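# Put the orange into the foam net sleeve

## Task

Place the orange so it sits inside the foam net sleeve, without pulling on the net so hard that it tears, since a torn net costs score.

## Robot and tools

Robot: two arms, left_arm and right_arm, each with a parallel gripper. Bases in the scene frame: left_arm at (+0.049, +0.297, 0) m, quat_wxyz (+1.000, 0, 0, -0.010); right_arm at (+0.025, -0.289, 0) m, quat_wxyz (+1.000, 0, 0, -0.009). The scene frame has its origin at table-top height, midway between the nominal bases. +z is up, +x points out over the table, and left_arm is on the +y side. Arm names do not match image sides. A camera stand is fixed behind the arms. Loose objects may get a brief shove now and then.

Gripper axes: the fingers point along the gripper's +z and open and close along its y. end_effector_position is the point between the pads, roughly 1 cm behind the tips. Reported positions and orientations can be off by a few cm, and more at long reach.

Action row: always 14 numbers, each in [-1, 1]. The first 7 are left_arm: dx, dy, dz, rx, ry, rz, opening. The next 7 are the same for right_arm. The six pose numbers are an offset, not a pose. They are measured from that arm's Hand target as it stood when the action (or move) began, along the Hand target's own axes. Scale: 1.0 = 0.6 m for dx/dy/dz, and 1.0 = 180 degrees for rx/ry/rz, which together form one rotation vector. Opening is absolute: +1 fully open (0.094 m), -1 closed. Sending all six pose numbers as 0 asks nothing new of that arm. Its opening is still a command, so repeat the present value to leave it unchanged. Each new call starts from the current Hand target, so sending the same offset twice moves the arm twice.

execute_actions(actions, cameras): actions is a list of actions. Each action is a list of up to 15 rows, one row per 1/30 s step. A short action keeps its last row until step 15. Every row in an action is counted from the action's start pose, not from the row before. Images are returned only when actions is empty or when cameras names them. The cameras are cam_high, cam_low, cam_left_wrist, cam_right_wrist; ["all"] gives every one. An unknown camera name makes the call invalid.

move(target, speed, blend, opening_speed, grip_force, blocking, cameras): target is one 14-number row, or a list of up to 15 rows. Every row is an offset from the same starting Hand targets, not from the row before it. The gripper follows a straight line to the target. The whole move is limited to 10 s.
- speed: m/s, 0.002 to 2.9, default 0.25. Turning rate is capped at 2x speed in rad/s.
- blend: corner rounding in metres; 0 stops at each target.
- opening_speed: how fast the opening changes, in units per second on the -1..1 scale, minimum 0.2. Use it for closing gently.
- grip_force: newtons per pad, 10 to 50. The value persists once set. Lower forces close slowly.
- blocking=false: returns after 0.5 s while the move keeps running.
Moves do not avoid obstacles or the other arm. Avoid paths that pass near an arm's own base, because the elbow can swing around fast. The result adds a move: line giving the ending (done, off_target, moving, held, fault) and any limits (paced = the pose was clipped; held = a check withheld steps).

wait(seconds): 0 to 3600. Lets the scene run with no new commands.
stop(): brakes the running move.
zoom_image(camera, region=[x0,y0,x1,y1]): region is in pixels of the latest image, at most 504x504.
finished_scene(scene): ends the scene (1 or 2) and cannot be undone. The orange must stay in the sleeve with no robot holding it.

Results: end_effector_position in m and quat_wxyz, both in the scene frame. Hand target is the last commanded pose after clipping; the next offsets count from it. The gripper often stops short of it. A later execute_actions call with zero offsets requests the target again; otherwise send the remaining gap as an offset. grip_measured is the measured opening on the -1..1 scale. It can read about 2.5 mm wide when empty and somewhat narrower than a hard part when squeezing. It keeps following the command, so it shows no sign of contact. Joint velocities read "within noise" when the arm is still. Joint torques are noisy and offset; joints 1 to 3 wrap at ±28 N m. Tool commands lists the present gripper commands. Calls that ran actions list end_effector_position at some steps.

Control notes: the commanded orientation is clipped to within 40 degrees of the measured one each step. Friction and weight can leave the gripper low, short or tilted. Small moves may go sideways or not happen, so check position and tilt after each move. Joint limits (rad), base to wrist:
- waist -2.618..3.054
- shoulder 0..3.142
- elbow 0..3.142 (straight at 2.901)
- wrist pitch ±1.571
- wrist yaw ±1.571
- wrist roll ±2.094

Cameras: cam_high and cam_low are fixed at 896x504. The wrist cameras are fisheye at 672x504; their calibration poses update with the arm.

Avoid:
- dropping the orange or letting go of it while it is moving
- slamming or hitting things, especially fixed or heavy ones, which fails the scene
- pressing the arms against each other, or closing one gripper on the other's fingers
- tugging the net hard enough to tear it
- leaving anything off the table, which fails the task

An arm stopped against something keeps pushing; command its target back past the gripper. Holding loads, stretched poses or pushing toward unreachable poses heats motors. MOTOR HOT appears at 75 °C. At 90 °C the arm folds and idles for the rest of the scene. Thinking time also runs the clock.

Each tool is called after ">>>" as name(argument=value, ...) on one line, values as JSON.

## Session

>>> execute_actions(actions=[])

Scene clock: 0.00 s.
left_arm: end_effector_position=(+0.3276, +0.0131, +0.0820) grip_measured=-0.975 end_effector_quat_wxyz=(+0.284, +0.077, +0.764, -0.575) | right_arm: end_effector_position=(+0.3221, -0.0858, +0.0869) grip_measured=-0.962 end_effector_quat_wxyz=(-0.645, +0.707, -0.289, -0.029)
Joint positions: left_arm=[-0.494 1.852 0.388 1.233 0.685 -0.865 0.001] | right_arm=[0.192 1.777 0.367 1.082 -1.029 -1.422 0.002]
Joint velocities: within noise
Joint torques (N m): no reading
Heat: left arm: 31 °C; right arm: 30 °C.
Hand target: left_arm +0.3319, +0.0137, +0.0867; +0.292, +0.077, +0.760, -0.575 | right_arm +0.3260, -0.0867, +0.0936; -0.651, +0.704, -0.283, -0.022
Tool commands: left_gripper/opening=-1.0 right_gripper/opening=-1.0
camera_calibration:
cam_left_wrist: T_world_to_cam=[[-0.42696, -0.35456, 0.83186, 0.07654], [-0.8993, 0.26281, -0.34956, 0.36178], [-0.09469, -0.89734, -0.43107, 0.19297]] pos_world=[0.37629, 0.10522, 0.14597]
cam_right_wrist: T_world_to_cam=[[0.4323, 0.05715, 0.89992, -0.21416], [0.61923, -0.74428, -0.2502, -0.19596], [0.65549, 0.66542, -0.35714, -0.00788]] pos_world=[0.21909, -0.12837, 0.14089]

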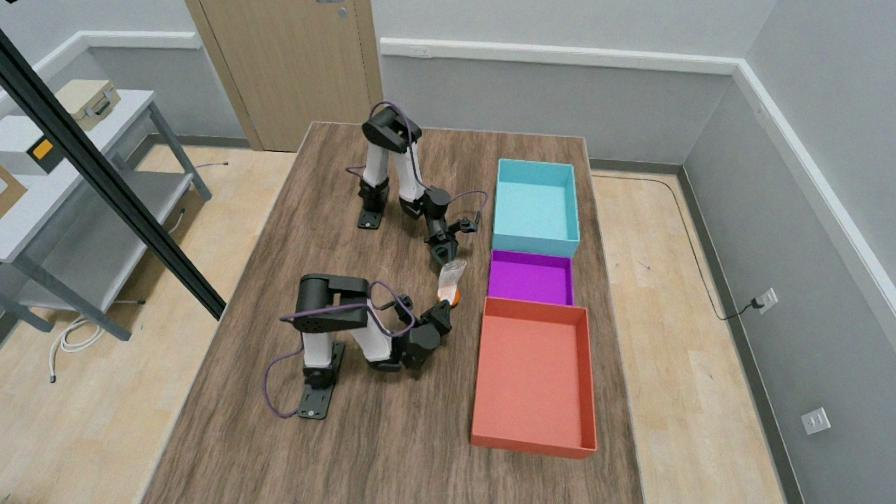

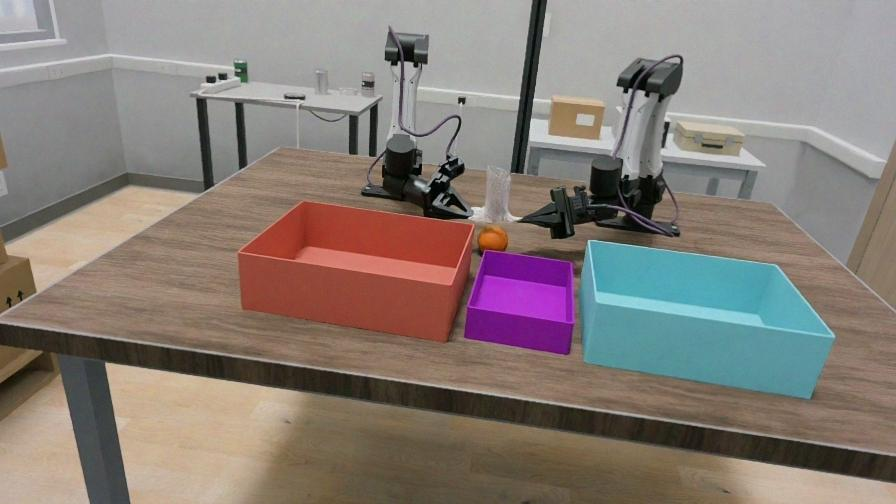

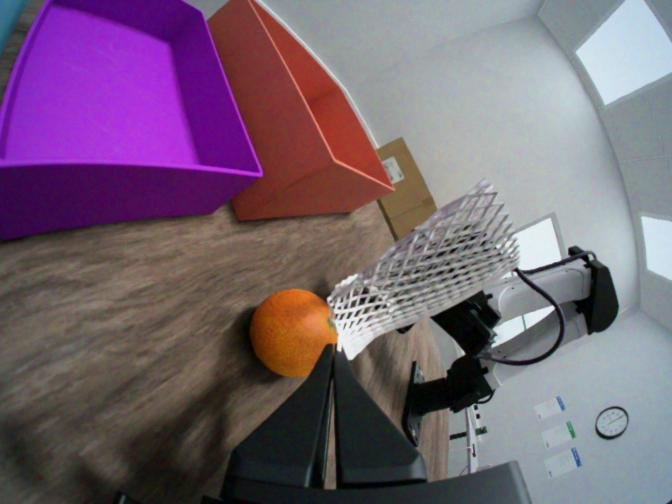

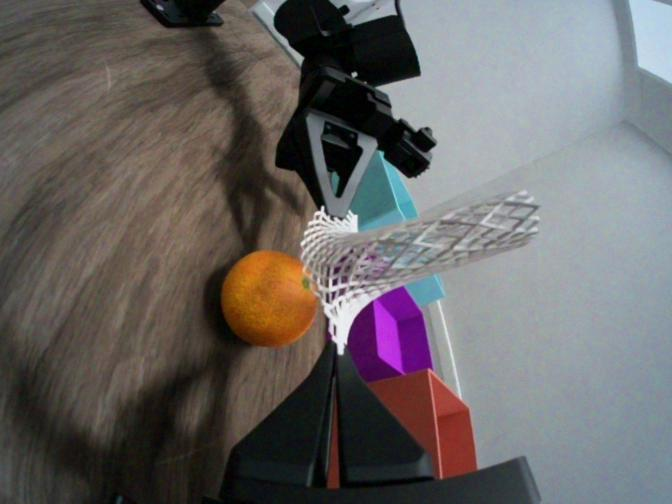

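>>> move(target=[-0.012,-0.023,0.002,-0.186,-0.045,-0.025,-1,-0.008,-0.015,0,-0.1215,0.056,0,-1], speed=0.2, cameras=["all"])

>>> zoom_image(camera="cam_low", region=[410, 140, 590, 270])

Scene clock: 28.13 s.
left_arm: end_effector_position=(+0.3262, +0.0084, +0.0920) grip_measured=-0.975 end_effector_quat_wxyz=(+0.323, -0.068, +0.876, -0.352) | right_arm: end_effector_position=(+0.3193, -0.0842, +0.0949) grip_measured=-0.962 end_effector_quat_wxyz=(-0.479, +0.812, -0.333, -0.027)
Joint positions: left_arm=[-0.816 1.451 0.581 0.294 -0.071 -0.952 0.001] | right_arm=[0.282 1.459 0.67 -0.061 -0.77 -1.796 0.002]
Joint torques (N m): left_arm=[-0.42 -7.02 8.38 1.38 -0.44 -0.11] | right_arm=[-0.09 -5.78 8.55 1 -0.05 -0.12]
Heat: left arm: 34 °C; right arm: 32 °C.
Hand target: left_arm +0.3320, +0.0096, +0.1018; +0.332, -0.080, +0.874, -0.347 | right_arm +0.3258, -0.0850, +0.1036; -0.478, +0.814, -0.330, -0.013
Off the commanded pose: left_arm 0.011 m, 2 deg | right_arm 0.011 m, 2 deg.
move: off_target (left_arm, right_arm)
cam_left_wrist: T_world_to_cam=[[-0.0845, -0.75871, 0.64593, -0.02516], [-0.98465, -0.03576, -0.17081, 0.37921], [0.15269, -0.65045, -0.74404, 0.13896]] pos_world=[0.35004, 0.08486, 0.18442]
cam_right_wrist: T_world_to_cam=[[0.5512, 0.37384, 0.74594, -0.21687], [0.60229, -0.79697, -0.04563, -0.20945], [0.57744, 0.47442, -0.66445, 0.03384]] pos_world=[0.22615, -0.1019, 0.1747]

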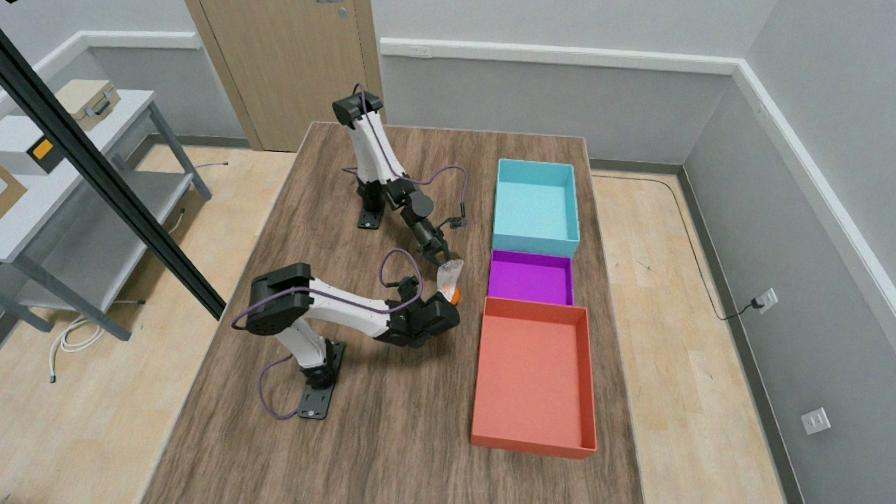

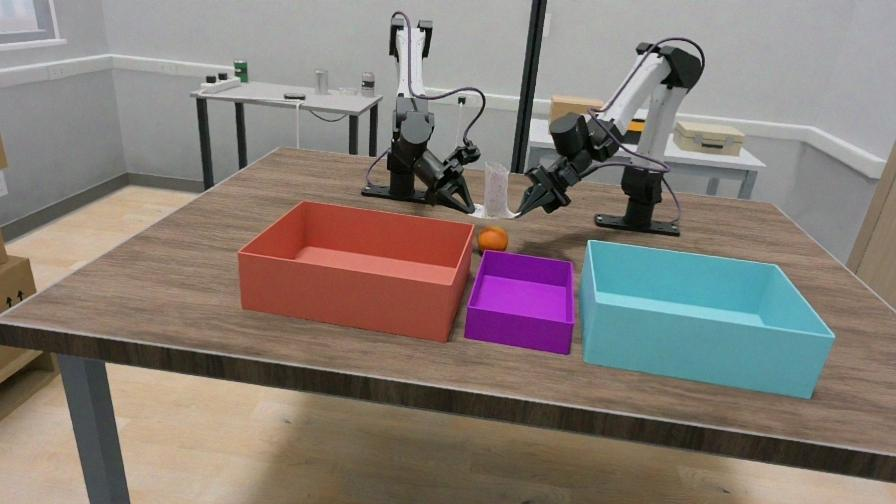

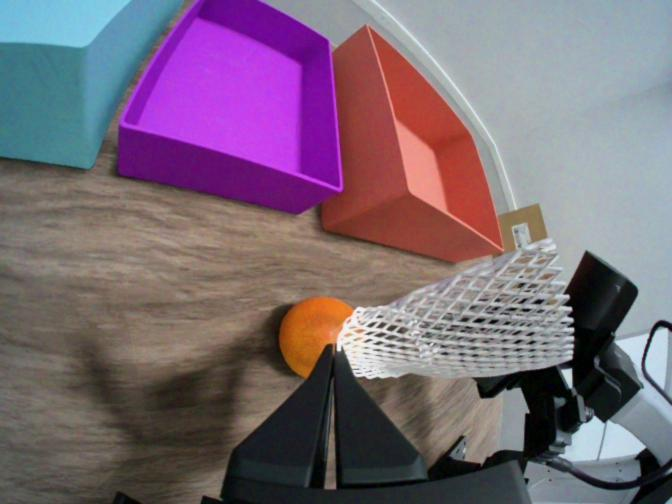

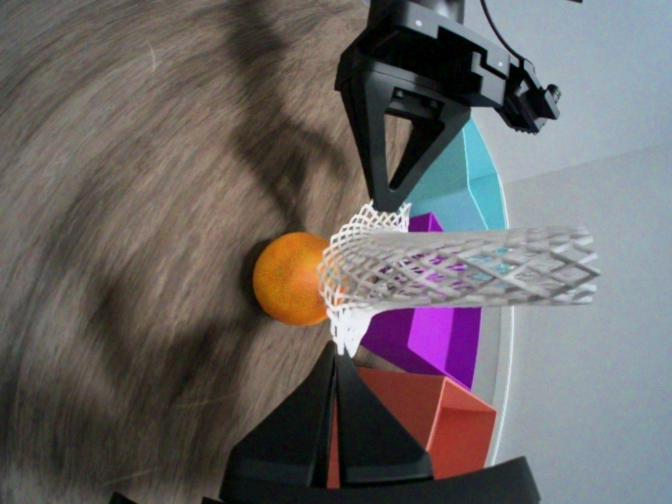

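Scaled by 2.800.

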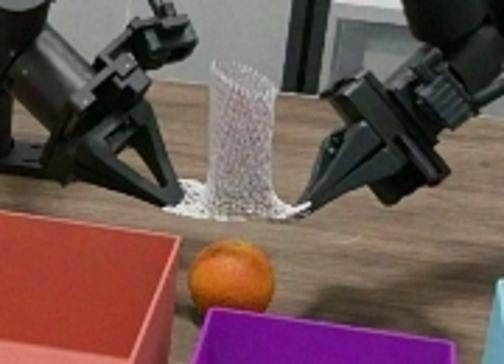

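>>> move(target=[0.049,0.051,0.036,0,0,0,-1,0.0205,0.066,0.041,0,0,0,-1], speed=0.08, cameras=["cam_low","cam_left_wrist","cam_right_wrist"])

>>> zoom_image(camera="cam_low", region=[410, 140, 590, 270])

Scene clock: 43.07 s.
left_arm: end_effector_position=(+0.3236, +0.0061, +0.0597) grip_measured=-0.975 end_effector_quat_wxyz=(+0.326, -0.069, +0.874, -0.354) | right_arm: end_effector_position=(+0.3173, -0.0836, +0.0581) grip_measured=-0.962 end_effector_quat_wxyz=(-0.479, +0.813, -0.329, -0.025)
Joint positions: left_arm=[-0.833 1.568 0.509 0.489 -0.09 -0.963 0.001] | right_arm=[0.287 1.562 0.583 0.131 -0.767 -1.8 0.002]
Joint torques (N m): left_arm=[-0.44 -4.55 4.53 1.95 -0.41 -0.11] | right_arm=[0.23 -4.63 4.51 1.5 -0.03 -0.04]
Heat: left arm: 34 °C; right arm: 33 °C.
Hand target: left_arm +0.3259, +0.0096, +0.0545; +0.332, -0.080, +0.874, -0.347 | right_arm +0.3209, -0.0850, +0.0557; -0.478, +0.814, -0.330, -0.013
Off the commanded pose: left_arm 0.007 m, 2 deg | right_arm 0.005 m, 1 deg.
move: done
cam_left_wrist: T_world_to_cam=[[-0.08457, -0.75612, 0.64895, -0.00656], [-0.98355, -0.04097, -0.17591, 0.37098], [0.1596, -0.65315, -0.74022, 0.11133]] pos_world=[0.34655, 0.08295, 0.15192]
cam_right_wrist: T_world_to_cam=[[0.54498, 0.37893, 0.74793, -0.18631], [0.60652, -0.79408, -0.03962, -0.21086], [0.57891, 0.47523, -0.66259, 0.00981]] pos_world=[0.22375, -0.1015, 0.1375]

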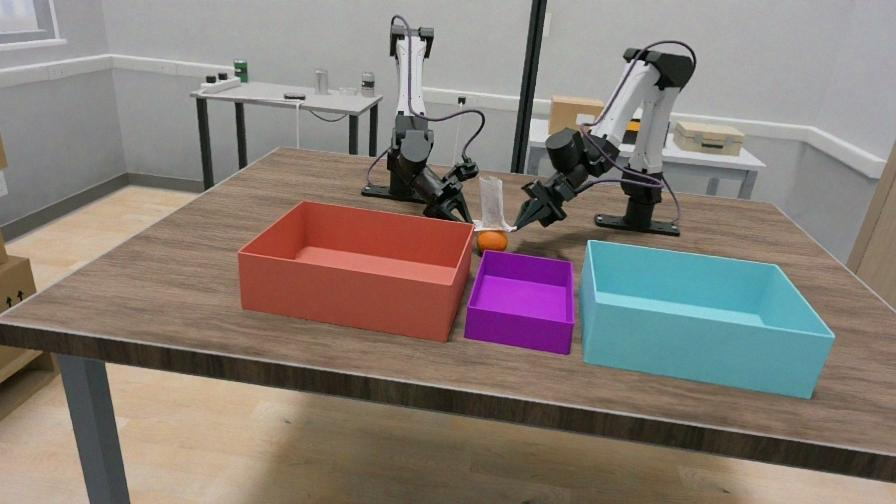

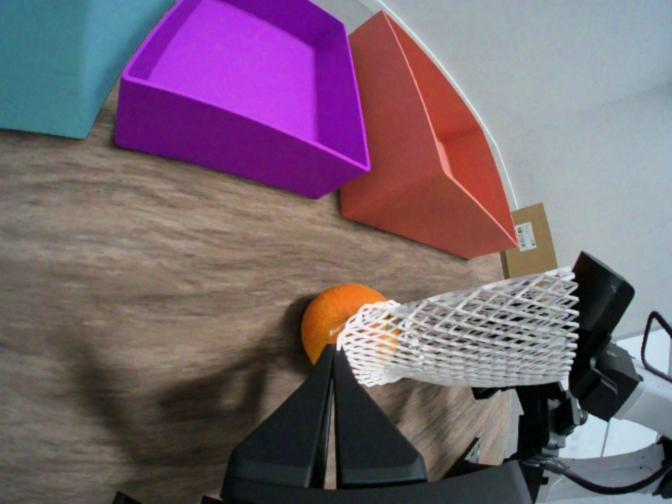

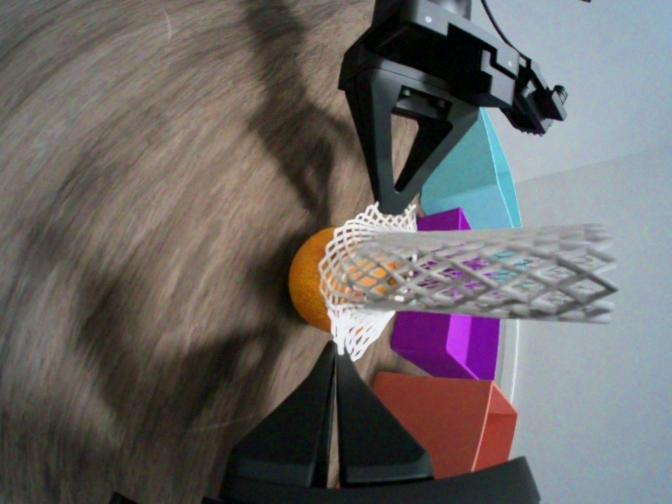

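Scaled by 2.800.

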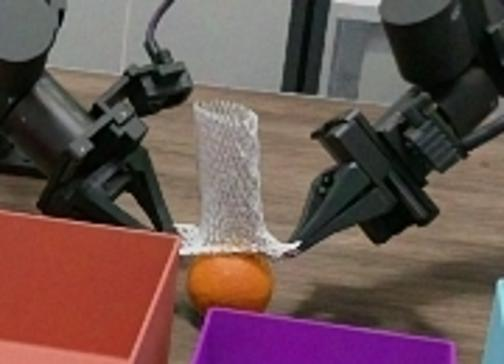

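>>> move(target=[0.046,0.051,0.038,0,0,0,-1,0.0215,0.0655,0.0415,0,0,0,-1], speed=0.06, cameras=["all"])

>>> zoom_image(camera="cam_low", region=[410, 160, 590, 290])

Scene clock: 49.40 s.
left_arm: end_effector_position=(+0.3244, -0.0018, +0.0273) grip_measured=-0.977 end_effector_quat_wxyz=(+0.340, -0.067, +0.860, -0.375) | right_arm: end_effector_position=(+0.3243, -0.0849, +0.0205) grip_measured=-0.963 end_effector_quat_wxyz=(-0.495, +0.808, -0.319, -0.002)
Joint positions: left_arm=[-0.847 1.775 0.446 0.817 -0.096 -0.966 0.001] | right_arm=[0.278 1.739 0.5 0.45 -0.767 -1.8 0.002]
Joint torques (N m): left_arm=[-0.28 -4.6 2.74 1.57 -0.45 -0.14] | right_arm=[0.38 -3.96 2.84 1.18 0.05 0]
Heat: left arm: 34 °C; right arm: 33 °C.
Hand target: left_arm +0.3220, +0.0097, +0.0076; +0.332, -0.080, +0.874, -0.347 | right_arm +0.3167, -0.0849, +0.0076; -0.478, +0.814, -0.330, -0.013
Off the commanded pose: left_arm 0.023 m, 4 deg | right_arm 0.015 m, 3 deg.
move: off_target (left_arm, right_arm)
cam_left_wrist: T_world_to_cam=[[-0.11542, -0.72622, 0.6777, 0.01786], [-0.97636, -0.04259, -0.21192, 0.36441], [0.18276, -0.68614, -0.70414, 0.0736]] pos_world=[0.34441, 0.07898, 0.11694]
cam_right_wrist: T_world_to_cam=[[0.50415, 0.36213, 0.78403, -0.15037], [0.60086, -0.79917, -0.01725, -0.21667], [0.62032, 0.47979, -0.62049, -0.0325]] pos_world=[0.22616, -0.10311, 0.09399]

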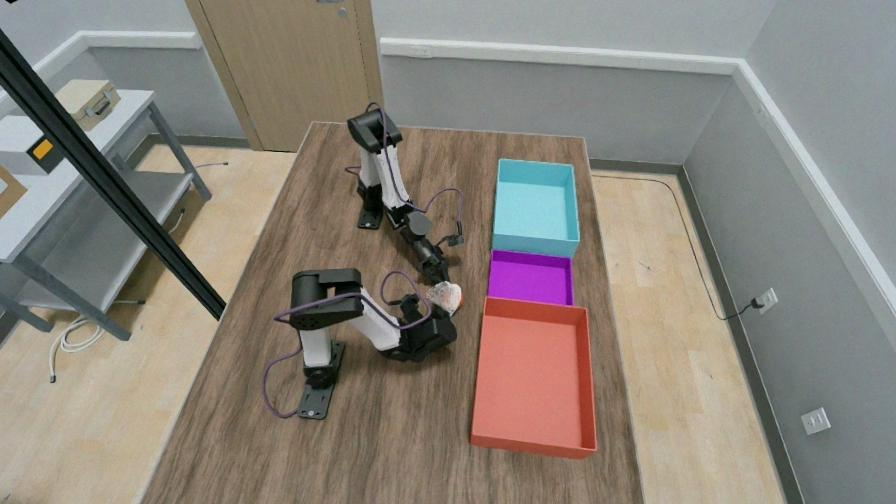

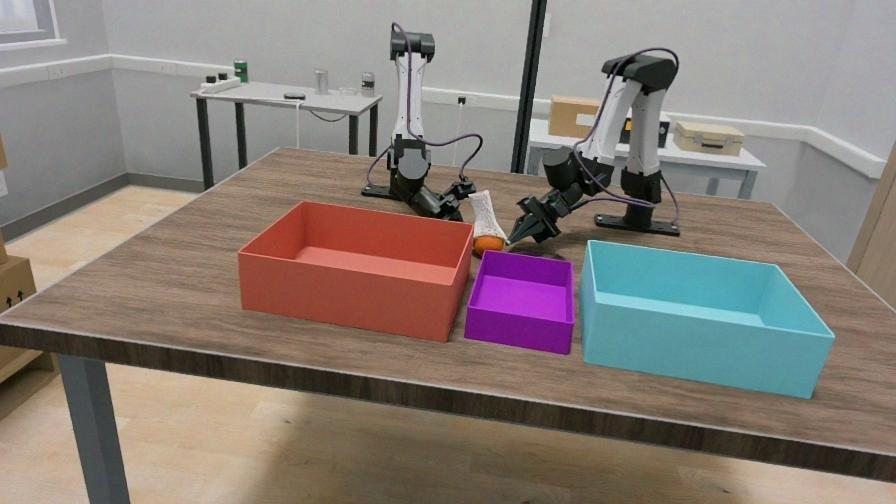

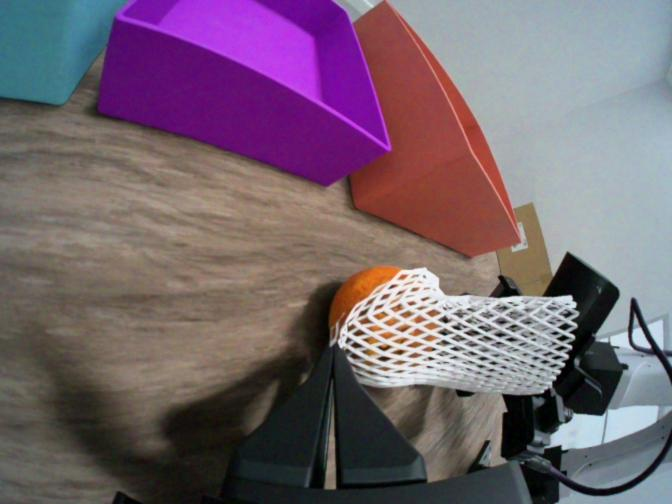

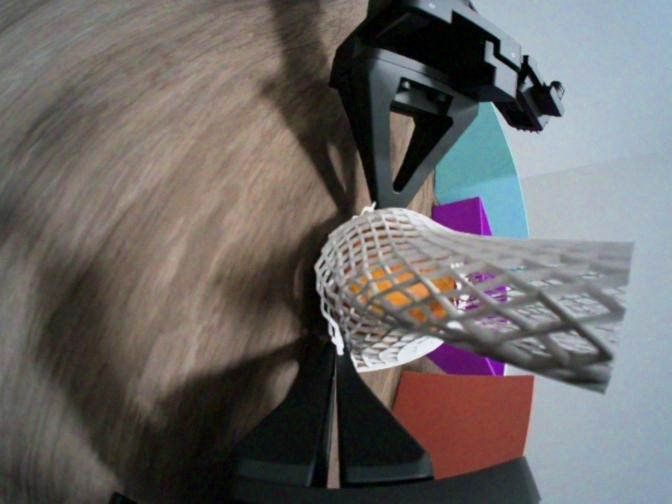

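Scaled by 2.800.

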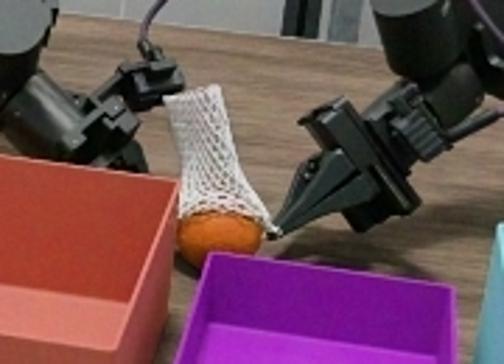

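>>> move(target=[[-0.044,-0.026,-0.018,0,0,0,-1,-0.0025,-0.045,-0.027,0,0,0,-1],[-0.016,0.0125,0.0155,0,0,0,-1,0.018,-0.006,0.003,0,0,0,-1]], speed=0.06, cameras=["cam_low","cam_left_wrist","cam_right_wrist"])

>>> zoom_image(camera="cam_low", region=[410, 160, 590, 290])

Scene clock: 60.53 s.
left_arm: end_effector_position=(+0.3355, +0.0014, +0.0219) grip_measured=-0.978 end_effector_quat_wxyz=(+0.339, -0.076, +0.859, -0.375) | right_arm: end_effector_position=(+0.3314, -0.0815, +0.0181) grip_measured=-0.963 end_effector_quat_wxyz=(-0.493, +0.811, -0.315, -0.007)
Joint positions: left_arm=[-0.812 1.817 0.463 0.842 -0.073 -0.966 0.001] | right_arm=[0.279 1.775 0.542 0.432 -0.775 -1.813 0.002]
Joint torques (N m): left_arm=[1.24 -4.75 3.07 1.56 -0.26 0.16] | right_arm=[-0.94 -4.52 2.93 1.13 -0.03 -0.08]
Heat: left arm: 34 °C; right arm: 33 °C.
Hand target: left_arm +0.3360, +0.0137, +0.0027; +0.332, -0.080, +0.874, -0.347 | right_arm +0.3277, -0.0880, +0.0057; -0.478, +0.814, -0.330, -0.013
Off the commanded pose: left_arm 0.023 m, 4 deg | right_arm 0.014 m, 3 deg.
move: off_target (left_arm, right_arm)
cam_left_wrist: T_world_to_cam=[[-0.09858, -0.72274, 0.68405, 0.01936], [-0.97735, -0.05905, -0.20325, 0.37438], [0.18729, -0.68859, -0.70054, 0.06837]] pos_world=[0.355, 0.08318, 0.11074]
cam_right_wrist: T_world_to_cam=[[0.50314, 0.37034, 0.78083, -0.15225], [0.61127, -0.79121, -0.01862, -0.22102], [0.6109, 0.48666, -0.62447, -0.03629]] pos_world=[0.23388, -0.10083, 0.0921]

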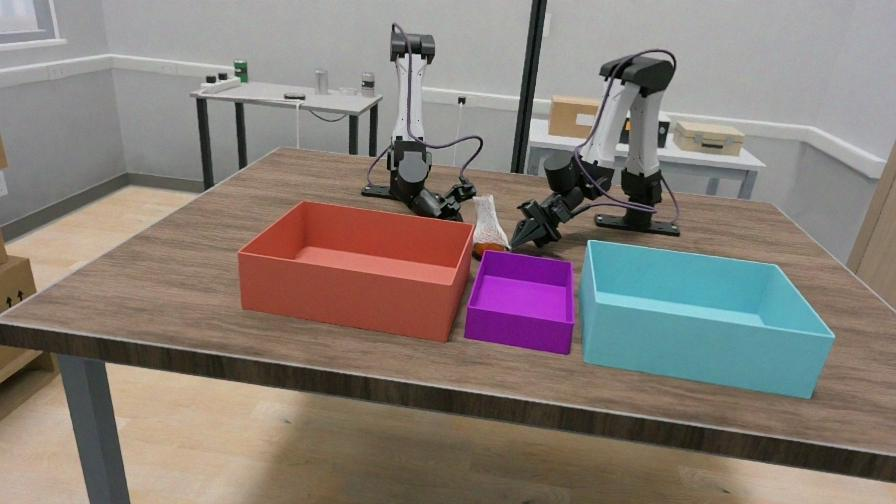

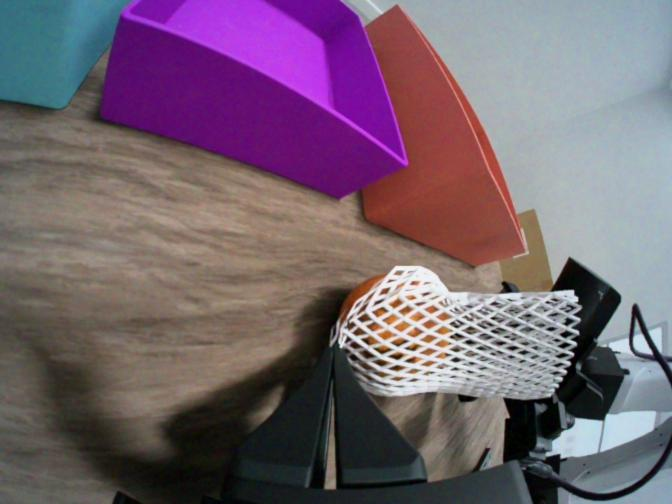

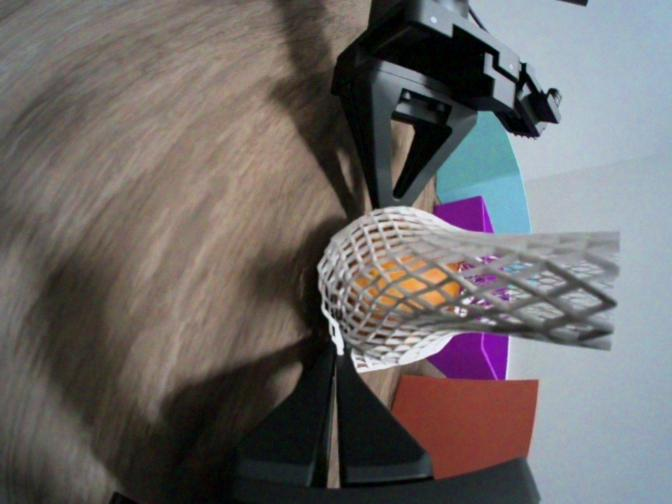

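Scaled by 2.800.

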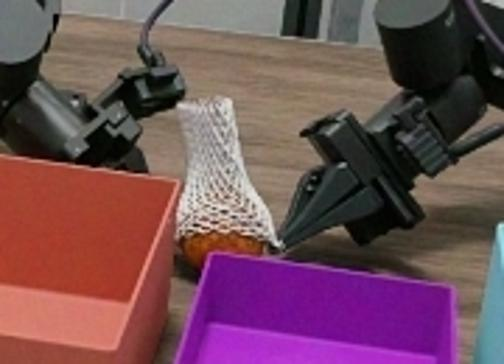

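>>> move(target=[-0.0035,0.0065,0.026,0,0,0,-1,0.0185,0,0.019,0,0,0,-1], speed=0.05, cameras=["cam_low","cam_left_wrist","cam_right_wrist"])

>>> zoom_image(camera="cam_low", region=[410, 160, 590, 290])

>>> zoom_image(camera="cam_left_wrist", region=[300, 220, 540, 440])

Scene clock: 71.13 s.
left_arm: end_effector_position=(+0.3452, -0.0002, +0.0169) grip_measured=-0.979 end_effector_quat_wxyz=(+0.344, -0.080, +0.854, -0.381) | right_arm: end_effector_position=(+0.3379, -0.0786, +0.0198) grip_measured=-0.963 end_effector_quat_wxyz=(-0.509, +0.804, -0.306, -0.014)
Joint positions: left_arm=[-0.793 1.878 0.481 0.903 -0.064 -0.963 0.001] | right_arm=[0.267 1.817 0.563 0.473 -0.819 -1.807 0.002]
Joint torques (N m): left_arm=[1.24 -3.86 4.62 1.36 -0.18 0.26] | right_arm=[-0.55 -2.1 4.53 0.99 0.32 -0.05]
Heat: left arm: 34 °C; right arm: 32 °C.
Hand target: left_arm +0.3478, +0.0087, -0.0072; +0.332, -0.080, +0.874, -0.347 | right_arm +0.3397, -0.0848, -0.0042; -0.478, +0.814, -0.330, -0.013
Off the commanded pose: left_arm 0.026 m, 5 deg | right_arm 0.025 m, 5 deg.
move: off_target (left_arm, right_arm)
cam_left_wrist: T_world_to_cam=[[-0.09989, -0.71361, 0.69338, 0.0229], [-0.97445, -0.07071, -0.21316, 0.38192], [0.20115, -0.69696, -0.68832, 0.05683]] pos_world=[0.36302, 0.08296, 0.10465]
cam_right_wrist: T_world_to_cam=[[0.49123, 0.3484, 0.79831, -0.15595], [0.62408, -0.78015, -0.04355, -0.22577], [0.60763, 0.5196, -0.60066, -0.03734]] pos_world=[0.24019, -0.1024, 0.09224]

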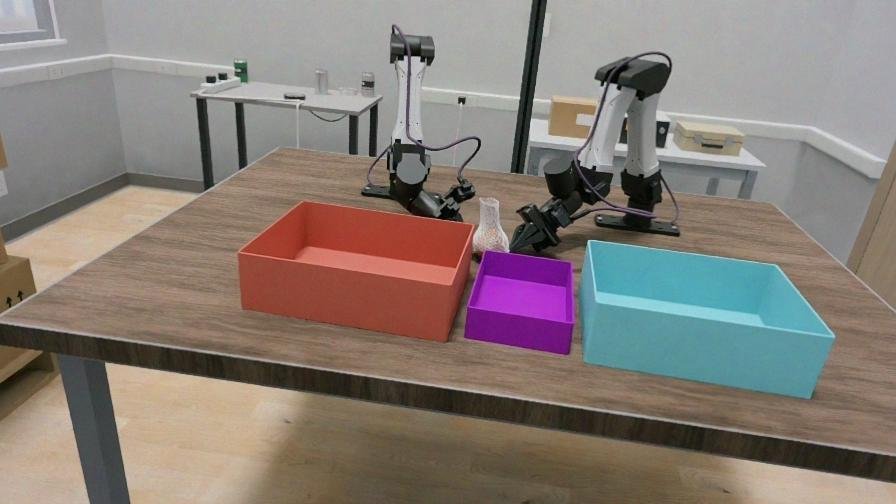

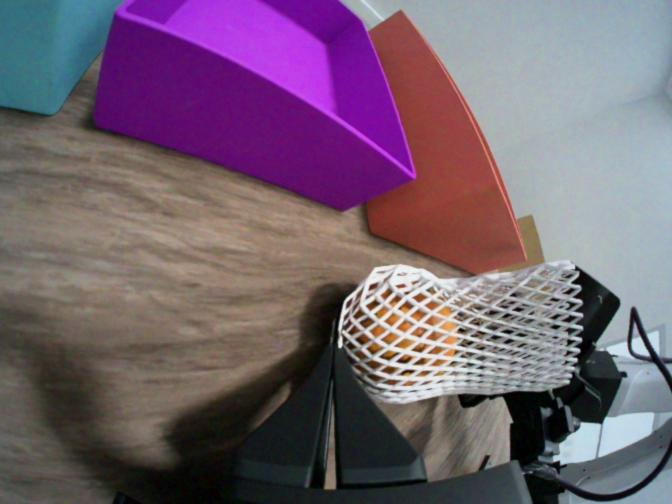

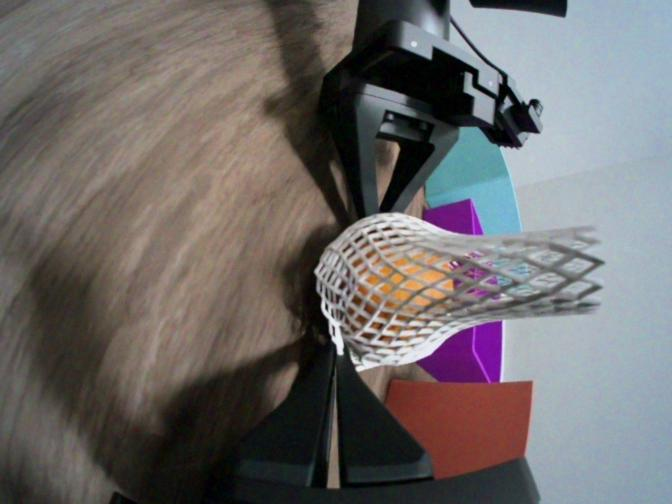

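Scaled by 2.800.

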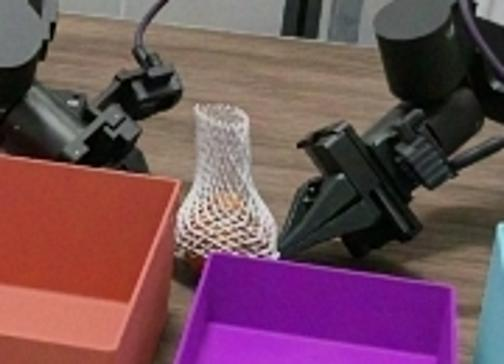

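Scaled by 2.100 from the camera's image (finer frame: 960x720).

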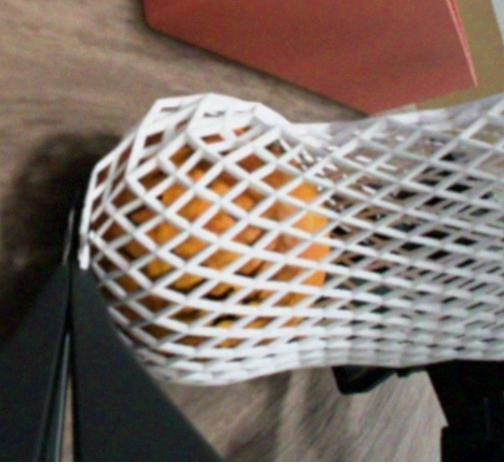

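>>> move(target=[[-0.009,-0.011,-0.009,0,0,0,-1,-0.0056,-0.0128,-0.009,0,0,0,-1],[-0.009,-0.011,-0.012,0,0,0,-0.75,-0.0056,-0.0128,-0.012,0,0,0,-0.75],[-0.009,-0.011,-0.15,0,0,0,-0.75,-0.0056,-0.0128,-0.15,0,0,0,-0.75]], speed=0.06, opening_speed=0.5, cameras=["all"])

Scene clock: 81.37 s.
left_arm: end_effector_position=(+0.2981, +0.0535, +0.0484) grip_measured=-0.751 end_effector_quat_wxyz=(+0.332, -0.083, +0.871, -0.354) | right_arm: end_effector_position=(+0.3073, -0.1524, +0.0369) grip_measured=-0.752 end_effector_quat_wxyz=(-0.466, +0.815, -0.344, -0.024)
Joint positions: left_arm=[-0.792 1.408 0.289 0.559 -0.076 -0.96 0.012] | right_arm=[0.026 1.567 0.552 -0.085 -0.884 -2.109 0.012]
Joint torques (N m): left_arm=[-0.69 -6.43 4.71 1.43 -0.3 0.06] | right_arm=[-0.84 -6.8 7.35 0.71 -0.49 -0.11]
Heat: left arm: 34 °C; right arm: 33 °C.
Hand target: left_arm +0.2942, +0.0556, +0.0485; +0.332, -0.080, +0.874, -0.347 | right_arm +0.3149, -0.1514, +0.0516; -0.478, +0.814, -0.330, -0.013
Off the commanded pose: left_arm 0.004 m, 1 deg | right_arm 0.017 m, 2 deg.
move: off_target (right_arm); target 2's new opening was sent with left_arm's hand 0.017 m and 5 deg from that target
cam_left_wrist: T_world_to_cam=[[-0.06568, -0.75101, 0.65701, 0.02822], [-0.98137, -0.07051, -0.1787, 0.34693], [0.18053, -0.65651, -0.73239, 0.13158]] pos_world=[0.31856, 0.13204, 0.13983]
cam_right_wrist: T_world_to_cam=[[0.56887, 0.38441, 0.72706, -0.14461], [0.58725, -0.80878, -0.03186, -0.25702], [0.57578, 0.44509, -0.68584, 0.03136]] pos_world=[0.21514, -0.16624, 0.11846]

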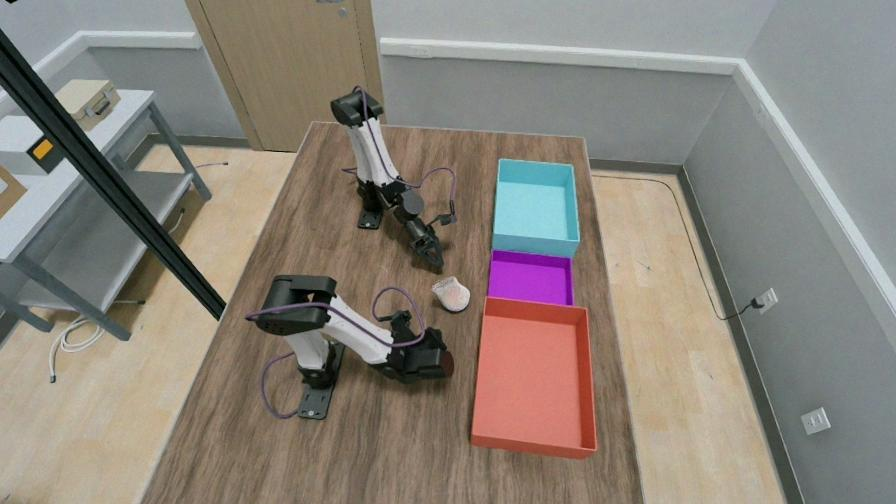

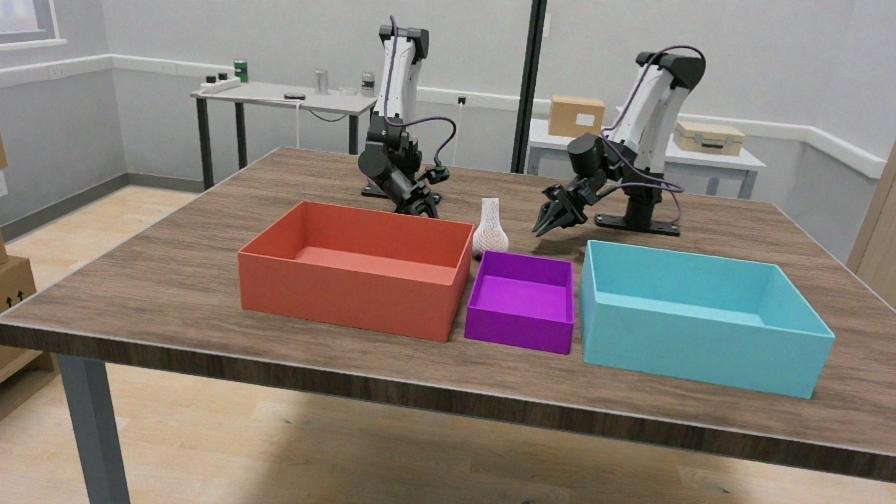

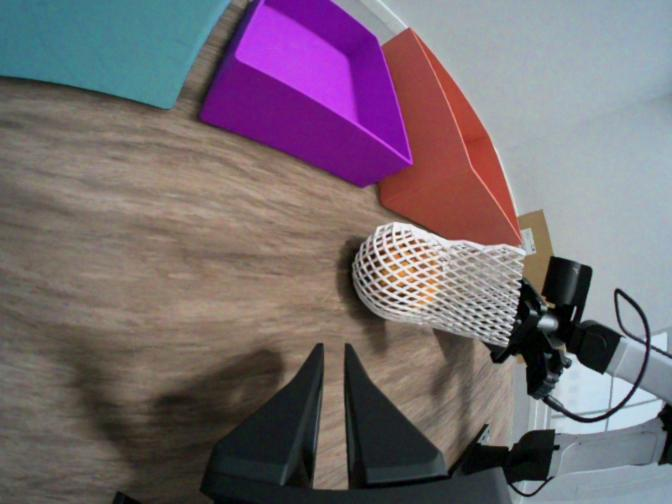

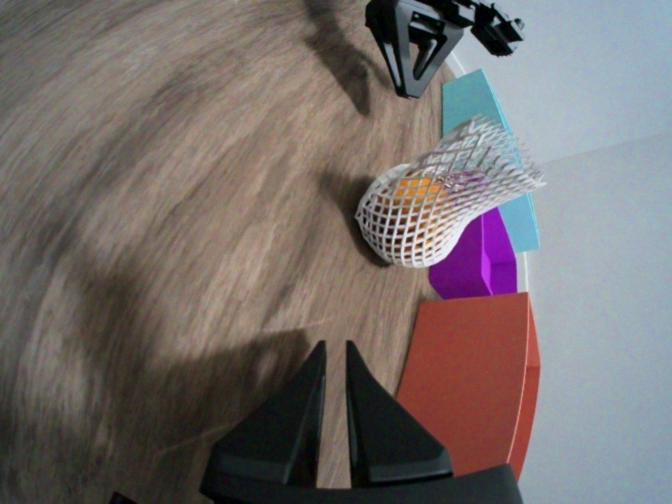

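>>> finished_scene(scene=2)

The scene is finished: the task was done.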